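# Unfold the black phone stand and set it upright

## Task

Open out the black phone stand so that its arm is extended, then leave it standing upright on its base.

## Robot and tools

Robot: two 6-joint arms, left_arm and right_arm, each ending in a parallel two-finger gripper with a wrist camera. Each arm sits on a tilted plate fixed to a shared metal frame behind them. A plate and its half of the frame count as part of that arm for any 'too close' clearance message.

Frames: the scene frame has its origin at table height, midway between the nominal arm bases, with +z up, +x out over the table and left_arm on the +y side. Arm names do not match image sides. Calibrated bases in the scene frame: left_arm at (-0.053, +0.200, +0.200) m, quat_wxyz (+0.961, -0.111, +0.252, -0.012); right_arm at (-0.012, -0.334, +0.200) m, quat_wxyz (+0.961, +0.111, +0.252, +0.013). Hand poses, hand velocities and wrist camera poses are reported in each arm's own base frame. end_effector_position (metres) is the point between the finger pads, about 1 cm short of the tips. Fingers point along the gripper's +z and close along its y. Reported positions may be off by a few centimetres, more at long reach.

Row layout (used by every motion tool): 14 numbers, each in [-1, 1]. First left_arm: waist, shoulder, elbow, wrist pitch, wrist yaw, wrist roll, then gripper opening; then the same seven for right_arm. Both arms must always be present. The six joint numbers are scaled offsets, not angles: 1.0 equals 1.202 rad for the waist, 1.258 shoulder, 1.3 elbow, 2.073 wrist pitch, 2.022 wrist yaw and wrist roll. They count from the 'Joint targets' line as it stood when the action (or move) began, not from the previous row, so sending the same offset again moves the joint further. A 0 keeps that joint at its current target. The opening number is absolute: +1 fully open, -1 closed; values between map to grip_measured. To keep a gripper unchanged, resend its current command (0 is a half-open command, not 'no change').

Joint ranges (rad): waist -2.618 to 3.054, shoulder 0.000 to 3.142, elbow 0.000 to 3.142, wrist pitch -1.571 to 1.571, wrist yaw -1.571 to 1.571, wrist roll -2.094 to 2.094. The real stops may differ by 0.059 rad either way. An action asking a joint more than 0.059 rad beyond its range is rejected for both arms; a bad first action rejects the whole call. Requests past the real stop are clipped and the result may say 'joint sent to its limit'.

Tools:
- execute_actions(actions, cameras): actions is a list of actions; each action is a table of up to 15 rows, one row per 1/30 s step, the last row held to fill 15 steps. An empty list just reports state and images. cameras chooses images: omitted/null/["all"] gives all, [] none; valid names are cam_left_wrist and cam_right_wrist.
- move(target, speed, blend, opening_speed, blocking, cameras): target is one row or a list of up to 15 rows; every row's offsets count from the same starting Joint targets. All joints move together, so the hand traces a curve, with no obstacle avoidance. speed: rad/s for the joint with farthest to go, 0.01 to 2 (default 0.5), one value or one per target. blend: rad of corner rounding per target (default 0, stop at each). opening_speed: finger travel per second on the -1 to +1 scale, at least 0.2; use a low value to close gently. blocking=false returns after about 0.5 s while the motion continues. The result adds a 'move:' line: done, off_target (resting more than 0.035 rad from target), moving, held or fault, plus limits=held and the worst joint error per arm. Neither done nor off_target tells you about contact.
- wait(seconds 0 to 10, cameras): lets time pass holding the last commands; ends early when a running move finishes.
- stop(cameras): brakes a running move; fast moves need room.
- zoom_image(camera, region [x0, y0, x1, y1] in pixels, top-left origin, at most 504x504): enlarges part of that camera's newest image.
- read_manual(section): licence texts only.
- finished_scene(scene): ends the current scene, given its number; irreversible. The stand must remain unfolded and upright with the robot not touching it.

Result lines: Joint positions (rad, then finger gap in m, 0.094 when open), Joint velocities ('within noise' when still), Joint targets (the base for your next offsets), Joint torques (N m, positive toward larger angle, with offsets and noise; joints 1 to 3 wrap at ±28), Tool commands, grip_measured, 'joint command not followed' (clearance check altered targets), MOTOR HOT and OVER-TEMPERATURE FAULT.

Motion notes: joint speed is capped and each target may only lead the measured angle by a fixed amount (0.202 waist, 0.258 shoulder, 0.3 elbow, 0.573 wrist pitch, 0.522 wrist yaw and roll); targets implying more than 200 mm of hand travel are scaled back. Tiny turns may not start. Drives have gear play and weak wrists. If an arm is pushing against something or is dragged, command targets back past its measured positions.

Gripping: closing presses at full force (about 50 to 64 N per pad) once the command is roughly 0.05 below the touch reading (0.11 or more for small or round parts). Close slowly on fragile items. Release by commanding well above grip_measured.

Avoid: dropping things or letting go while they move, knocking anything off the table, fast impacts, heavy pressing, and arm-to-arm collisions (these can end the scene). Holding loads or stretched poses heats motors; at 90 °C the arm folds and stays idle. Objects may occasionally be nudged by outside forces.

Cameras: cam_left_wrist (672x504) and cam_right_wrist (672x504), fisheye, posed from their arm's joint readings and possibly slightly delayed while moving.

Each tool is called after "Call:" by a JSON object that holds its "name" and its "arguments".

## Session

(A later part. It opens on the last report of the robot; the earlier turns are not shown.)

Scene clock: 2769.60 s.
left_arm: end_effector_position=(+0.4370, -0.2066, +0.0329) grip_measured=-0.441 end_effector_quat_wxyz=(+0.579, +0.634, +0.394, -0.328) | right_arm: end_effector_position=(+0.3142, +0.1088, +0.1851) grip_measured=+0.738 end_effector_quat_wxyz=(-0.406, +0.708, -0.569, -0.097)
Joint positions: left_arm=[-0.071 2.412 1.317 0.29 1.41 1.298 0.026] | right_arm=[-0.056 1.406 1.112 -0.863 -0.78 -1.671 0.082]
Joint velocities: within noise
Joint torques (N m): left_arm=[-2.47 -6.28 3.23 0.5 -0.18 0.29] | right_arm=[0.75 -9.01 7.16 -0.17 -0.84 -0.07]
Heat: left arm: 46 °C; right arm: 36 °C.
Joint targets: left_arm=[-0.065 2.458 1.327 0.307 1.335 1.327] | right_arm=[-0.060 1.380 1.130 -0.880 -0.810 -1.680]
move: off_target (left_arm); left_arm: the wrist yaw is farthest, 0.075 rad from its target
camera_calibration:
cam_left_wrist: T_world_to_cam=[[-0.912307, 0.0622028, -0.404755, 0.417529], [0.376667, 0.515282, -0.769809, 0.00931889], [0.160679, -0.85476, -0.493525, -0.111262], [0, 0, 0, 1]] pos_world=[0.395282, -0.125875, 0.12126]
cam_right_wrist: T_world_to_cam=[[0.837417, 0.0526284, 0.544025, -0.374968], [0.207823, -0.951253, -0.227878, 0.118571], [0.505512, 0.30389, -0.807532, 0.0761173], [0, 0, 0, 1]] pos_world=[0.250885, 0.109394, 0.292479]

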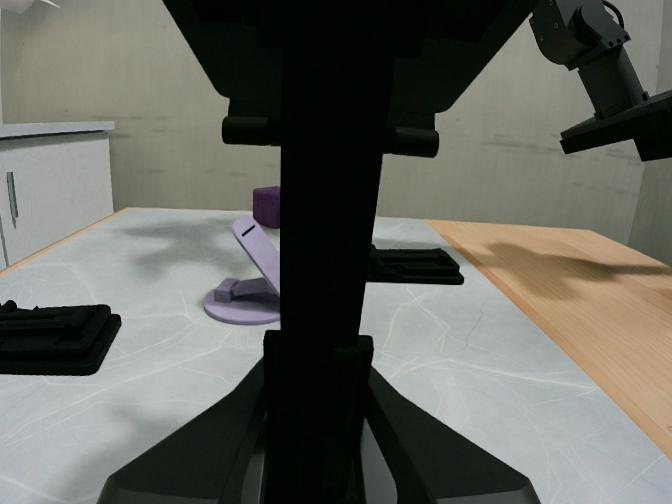

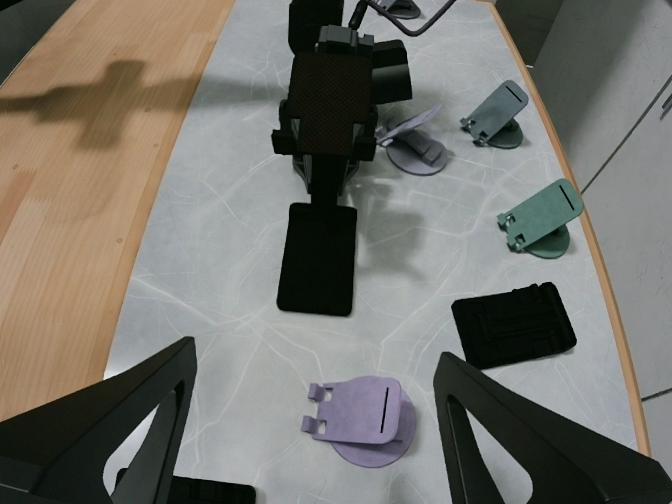

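Call:
{"name": "move", "arguments": {"target": [0.0,-0.024,0.0,0,0.034,0.0,-0.445,0,0,0,0,0,0,0.74], "speed": 0.1}}

Call:
{"name": "move", "arguments": {"target": [0.0,0,0.0,0,0,0.0,-0.2,0,0,0,0,0,0,0.74], "opening_speed": 0.2}}

Scene clock: 2774.57 s.
left_arm: end_effector_position=(+0.4364, -0.2061, +0.0339) grip_measured=-0.441 end_effector_quat_wxyz=(+0.580, +0.634, +0.391, -0.330) | right_arm: end_effector_position=(+0.3142, +0.1088, +0.1851) grip_measured=+0.738 end_effector_quat_wxyz=(-0.406, +0.708, -0.569, -0.097)
Joint positions: left_arm=[-0.07 2.412 1.317 0.29 1.418 1.301 0.026] | right_arm=[-0.056 1.406 1.112 -0.863 -0.78 -1.671 0.082]
Joint velocities: within noise
Joint torques (N m): left_arm=[-2.58 -8.5 3.21 0.49 0.43 0.25] | right_arm=[0.73 -9.01 7.16 -0.17 -0.84 -0.07]
Heat: left arm: 46 °C; right arm: 36 °C.
Joint targets: left_arm=[-0.065 2.428 1.327 0.307 1.404 1.327] | right_arm=[-0.060 1.380 1.130 -0.880 -0.810 -1.680]
move: done
camera_calibration:
cam_left_wrist: T_world_to_cam=[[-0.910968, 0.063769, -0.407517, 0.417146], [0.380828, 0.509557, -0.771571, 0.00710134], [0.158451, -0.85807, -0.488476, -0.110113], [0, 0, 0, 1]] pos_world=[0.39475, -0.124705, 0.121686]
cam_right_wrist: T_world_to_cam=[[0.837417, 0.0526284, 0.544025, -0.374968], [0.207823, -0.951253, -0.227878, 0.118571], [0.505512, 0.30389, -0.807532, 0.0761173], [0, 0, 0, 1]] pos_world=[0.250885, 0.109394, 0.292479]

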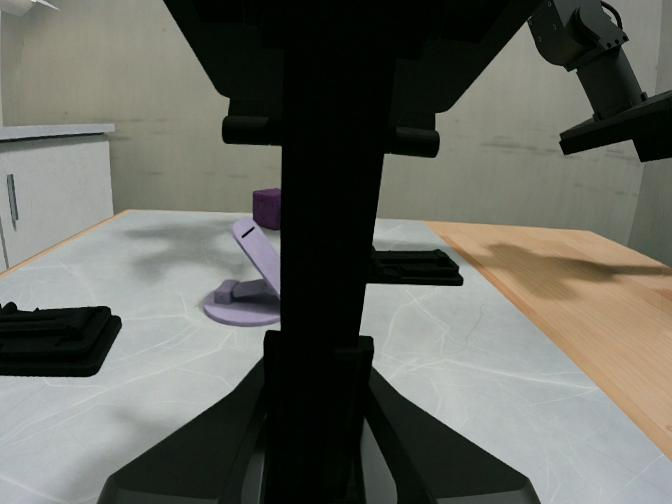

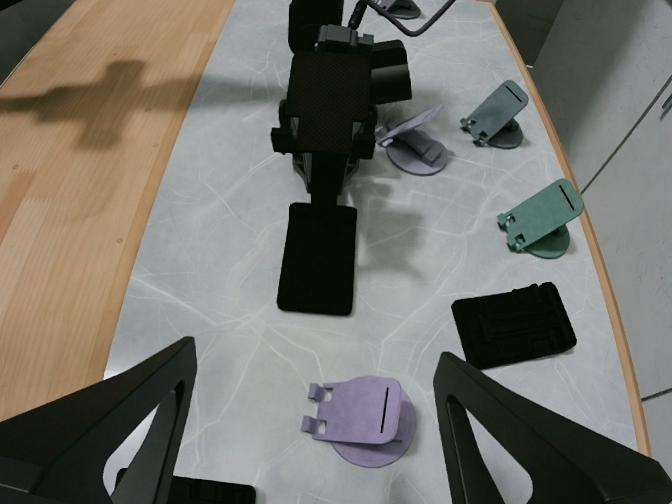

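Scene clock: 2776.00 s.
left_arm: end_effector_position=(+0.4391, -0.2032, +0.0326) grip_measured=-0.202 end_effector_quat_wxyz=(+0.583, +0.637, +0.391, -0.319) | right_arm: end_effector_position=(+0.3142, +0.1088, +0.1851) grip_measured=+0.738 end_effector_quat_wxyz=(-0.406, +0.708, -0.569, -0.097)
Joint positions: left_arm=[-0.064 2.412 1.317 0.292 1.407 1.316 0.037] | right_arm=[-0.056 1.406 1.112 -0.863 -0.78 -1.671 0.082]
Joint velocities: within noise
Joint torques (N m): left_arm=[-3.11 -8.5 3.21 0.48 0.54 0.06] | right_arm=[0.75 -9.01 7.17 -0.17 -0.84 -0.07]
Heat: left arm: 46 °C; right arm: 36 °C.
Joint targets: left_arm=[-0.065 2.428 1.327 0.307 1.404 1.327] | right_arm=[-0.060 1.380 1.130 -0.880 -0.810 -1.680]
move: done
camera_calibration:
cam_left_wrist: T_world_to_cam=[[-0.90451, 0.0564594, -0.422699, 0.415076], [0.387964, 0.520453, -0.760666, 0.00235712], [0.177048, -0.852022, -0.492659, -0.115473], [0, 0, 0, 1]] pos_world=[0.39497, -0.123047, 0.120356]
cam_right_wrist: T_world_to_cam=[[0.837417, 0.0526284, 0.544025, -0.374968], [0.207823, -0.951253, -0.227878, 0.118571], [0.505512, 0.30389, -0.807532, 0.0761173], [0, 0, 0, 1]] pos_world=[0.250885, 0.109394, 0.292479]

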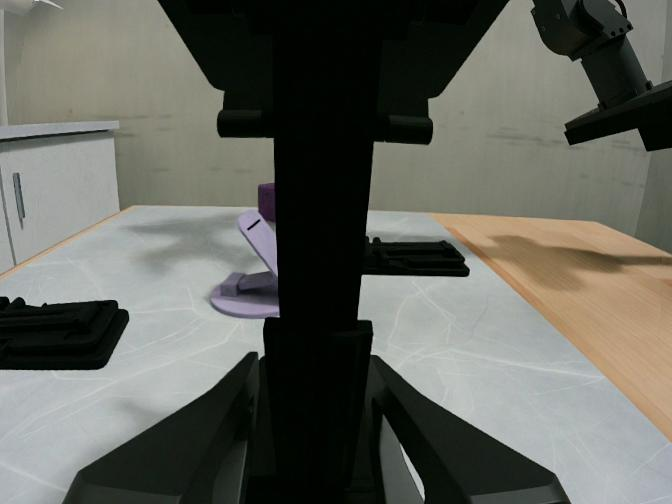

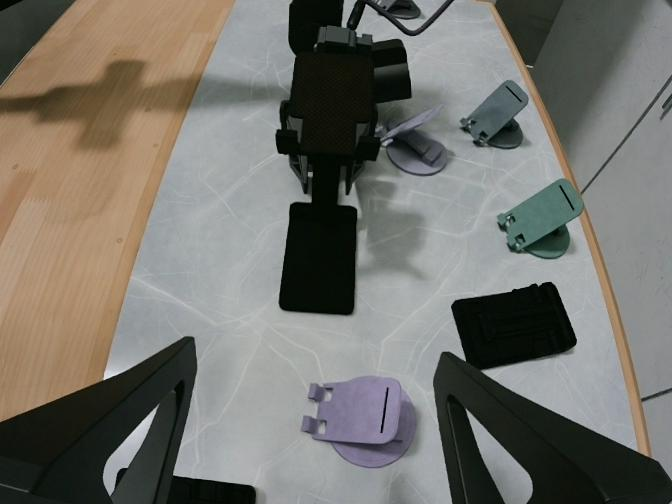

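Call:
{"name": "move", "arguments": {"target": [[0.0,0,0.0,0,0,0.0,-0.2,0,0,0,0,0,0,0.74],[0.0,0,0.0,0,0,0.0,0.25,0,0,0,0,0,0,0.74],[0.092,-0.085,0.008,-0.167,0.0425,0.1152,0.25,0,0,0,0,0,0,0.74]], "speed": 0.2, "opening_speed": 0.4}}

Scene clock: 2808.40 s.
left_arm: end_effector_position=(+0.4362, -0.1551, +0.0449) grip_measured=+0.248 end_effector_quat_wxyz=(+0.592, +0.616, +0.415, -0.313) | right_arm: end_effector_position=(+0.3142, +0.1088, +0.1851) grip_measured=+0.738 end_effector_quat_wxyz=(-0.406, +0.708, -0.569, -0.097)
Joint positions: left_arm=[0.048 2.359 1.323 -0.024 1.452 1.549 0.059] | right_arm=[-0.056 1.406 1.112 -0.863 -0.78 -1.671 0.082]
Joint velocities: within noise
Joint torques (N m): left_arm=[-2.48 -12.57 3.58 -0.07 1.03 0.06] | right_arm=[0.73 -9.01 7.16 -0.17 -0.84 -0.07]
Heat: left arm: 47 °C; right arm: 36 °C.
Joint targets: left_arm=[0.045 2.321 1.337 -0.039 1.490 1.560] | right_arm=[-0.060 1.380 1.130 -0.880 -0.810 -1.680]
move: off_target (left_arm); left_arm: the wrist yaw is farthest, 0.038 rad from its target
camera_calibration:
cam_left_wrist: T_world_to_cam=[[-0.916504, -0.00406722, -0.400004, 0.4098], [0.337267, 0.529847, -0.778147, 0.0121302], [0.215106, -0.848083, -0.484235, -0.0842846], [0, 0, 0, 1]] pos_world=[0.389623, -0.0762407, 0.132547]
cam_right_wrist: T_world_to_cam=[[0.837417, 0.0526284, 0.544025, -0.374968], [0.207823, -0.951253, -0.227878, 0.118571], [0.505512, 0.30389, -0.807532, 0.0761173], [0, 0, 0, 1]] pos_world=[0.250885, 0.109394, 0.292479]

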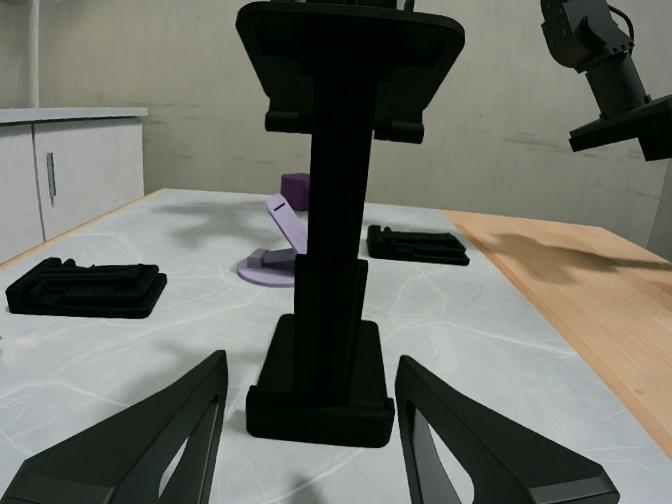

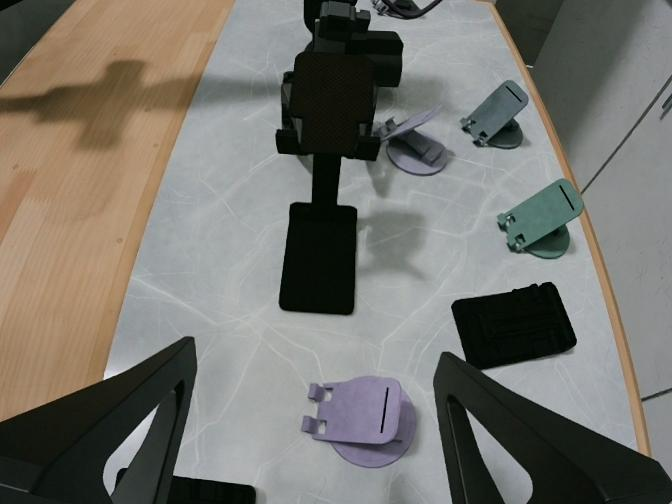

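Call:
{"name": "move", "arguments": {"target": [0.2,-0.18,0.05,-0.2,0,0,0.25,-0.1,-0.1,0,0,0,0,0.74], "speed": 0.3}}

Call:
{"name": "wait", "arguments": {"seconds": 2}}

Call:
{"name": "zoom_image", "arguments": {"camera": "cam_left_wrist", "region": [180, 60, 560, 440]}}

Scene clock: 2815.40 s.
left_arm: end_effector_position=(+0.4482, -0.0496, +0.1358) grip_measured=+0.248 end_effector_quat_wxyz=(+0.605, +0.534, +0.519, -0.282) | right_arm: end_effector_position=(+0.3143, +0.0726, +0.2213) grip_measured=+0.738 end_effector_quat_wxyz=(-0.442, +0.680, -0.584, -0.024)
Joint positions: left_arm=[0.291 2.131 1.387 -0.443 1.453 1.549 0.059] | right_arm=[-0.176 1.278 1.112 -0.863 -0.782 -1.671 0.082]
Joint velocities: within noise
Joint torques (N m): left_arm=[-1.17 -13.12 4.92 -0.2 1 0.06] | right_arm=[0.25 -8.54 7.76 0.01 -0.81 -0.06]
Heat: left arm: 48 °C; right arm: 36 °C.
Joint targets: left_arm=[0.286 2.094 1.402 -0.454 1.490 1.560] | right_arm=[-0.180 1.254 1.130 -0.880 -0.810 -1.680]
move: off_target (left_arm); left_arm: the shoulder is farthest, 0.037 rad from its target
camera_calibration:
cam_left_wrist: T_world_to_cam=[[-0.930321, -0.236196, -0.28056, 0.436056], [0.103432, 0.564966, -0.818606, 0.134981], [0.351859, -0.790585, -0.501169, -0.0095526], [0, 0, 0, 1]] pos_world=[0.395072, 0.0191832, 0.228049]
cam_right_wrist: T_world_to_cam=[[0.762941, -0.0346585, 0.645539, -0.385521], [0.120012, -0.973611, -0.19411, 0.114111], [0.635231, 0.225567, -0.738648, 0.0659292], [0, 0, 0, 1]] pos_world=[0.238555, 0.0828669, 0.319717]

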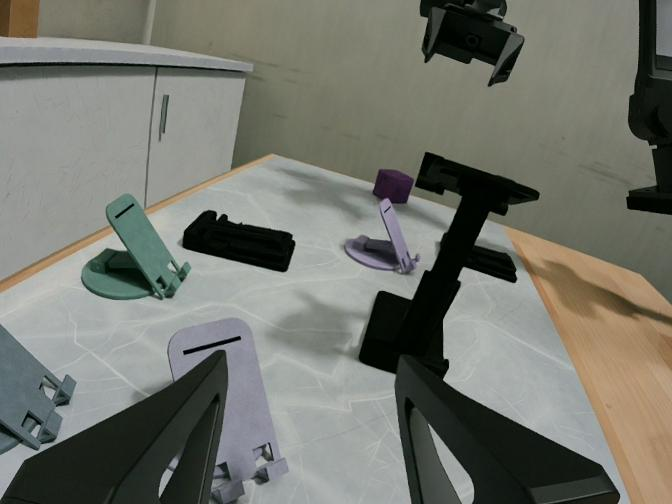

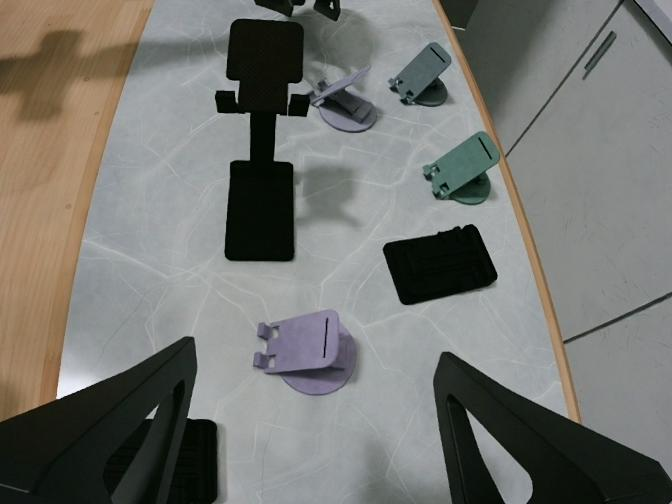

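Scene clock: 2817.40 s.
left_arm: end_effector_position=(+0.4481, -0.0496, +0.1358) grip_measured=+0.248 end_effector_quat_wxyz=(+0.605, +0.534, +0.519, -0.282) | right_arm: end_effector_position=(+0.3143, +0.0726, +0.2213) grip_measured=+0.738 end_effector_quat_wxyz=(-0.442, +0.680, -0.584, -0.024)
Joint positions: left_arm=[0.291 2.131 1.387 -0.445 1.453 1.549 0.059] | right_arm=[-0.176 1.278 1.112 -0.863 -0.782 -1.671 0.082]
Joint velocities: within noise
Joint torques (N m): left_arm=[-1.17 -13.12 4.89 -0.2 1 0.06] | right_arm=[0.24 -8.53 7.76 0 -0.81 -0.06]
Heat: left arm: 49 °C; right arm: 37 °C.
Joint targets: left_arm=[0.286 2.094 1.402 -0.454 1.490 1.560] | right_arm=[-0.180 1.254 1.130 -0.880 -0.810 -1.680]
Tool commands: left_gripper/opening=+0.25 right_gripper/opening=+0.74
wait: 2.00 s; at rest by 0.17 s
camera_calibration:
cam_left_wrist: T_world_to_cam=[[-0.930732, -0.236319, -0.279089, 0.435895], [0.102229, 0.564606, -0.819005, 0.135548], [0.351122, -0.790806, -0.501338, -0.00922222], [0, 0, 0, 1]] pos_world=[0.395083, 0.0191865, 0.228044]
cam_right_wrist: T_world_to_cam=[[0.762941, -0.0346585, 0.645539, -0.385521], [0.120012, -0.973611, -0.19411, 0.114111], [0.635231, 0.225567, -0.738648, 0.0659292], [0, 0, 0, 1]] pos_world=[0.238555, 0.0828669, 0.319717]

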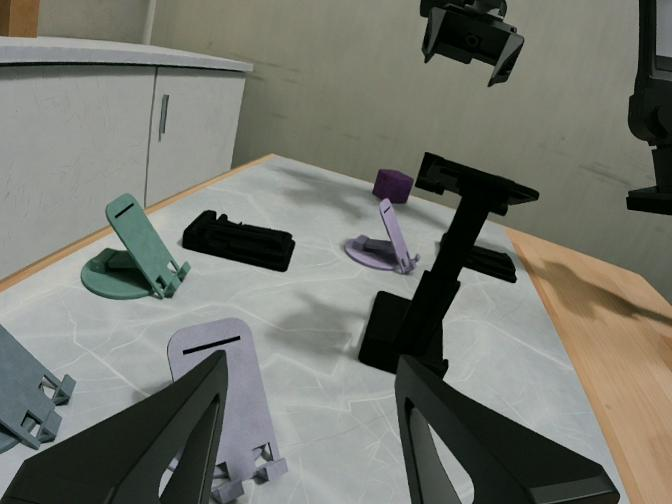

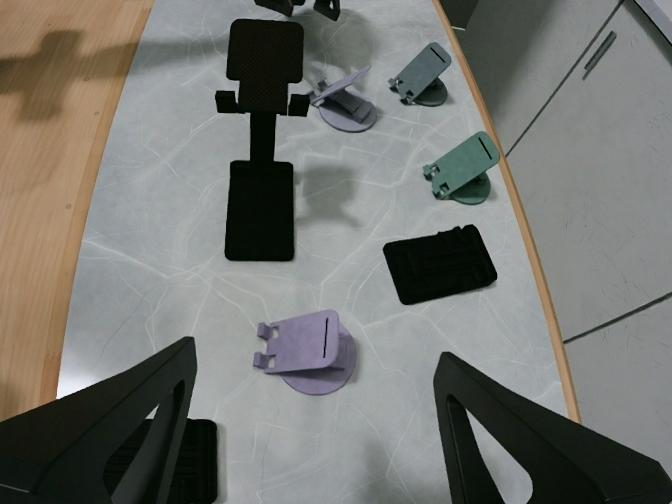

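Scaled by 1.326 from the camera's 672x504 image, which has a finer 960x720 frame.

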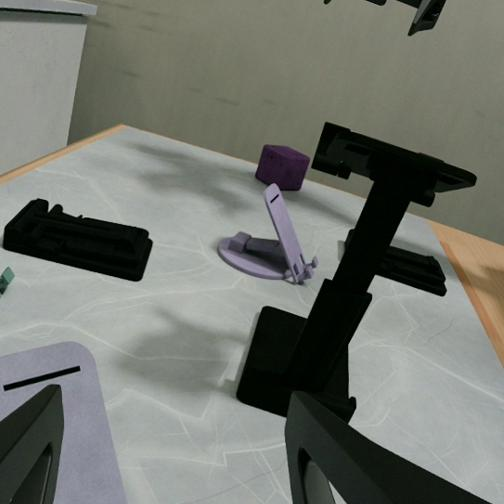

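Call:
{"name": "finished_scene", "arguments": {"scene": 2}}

The scene is finished: the task was done.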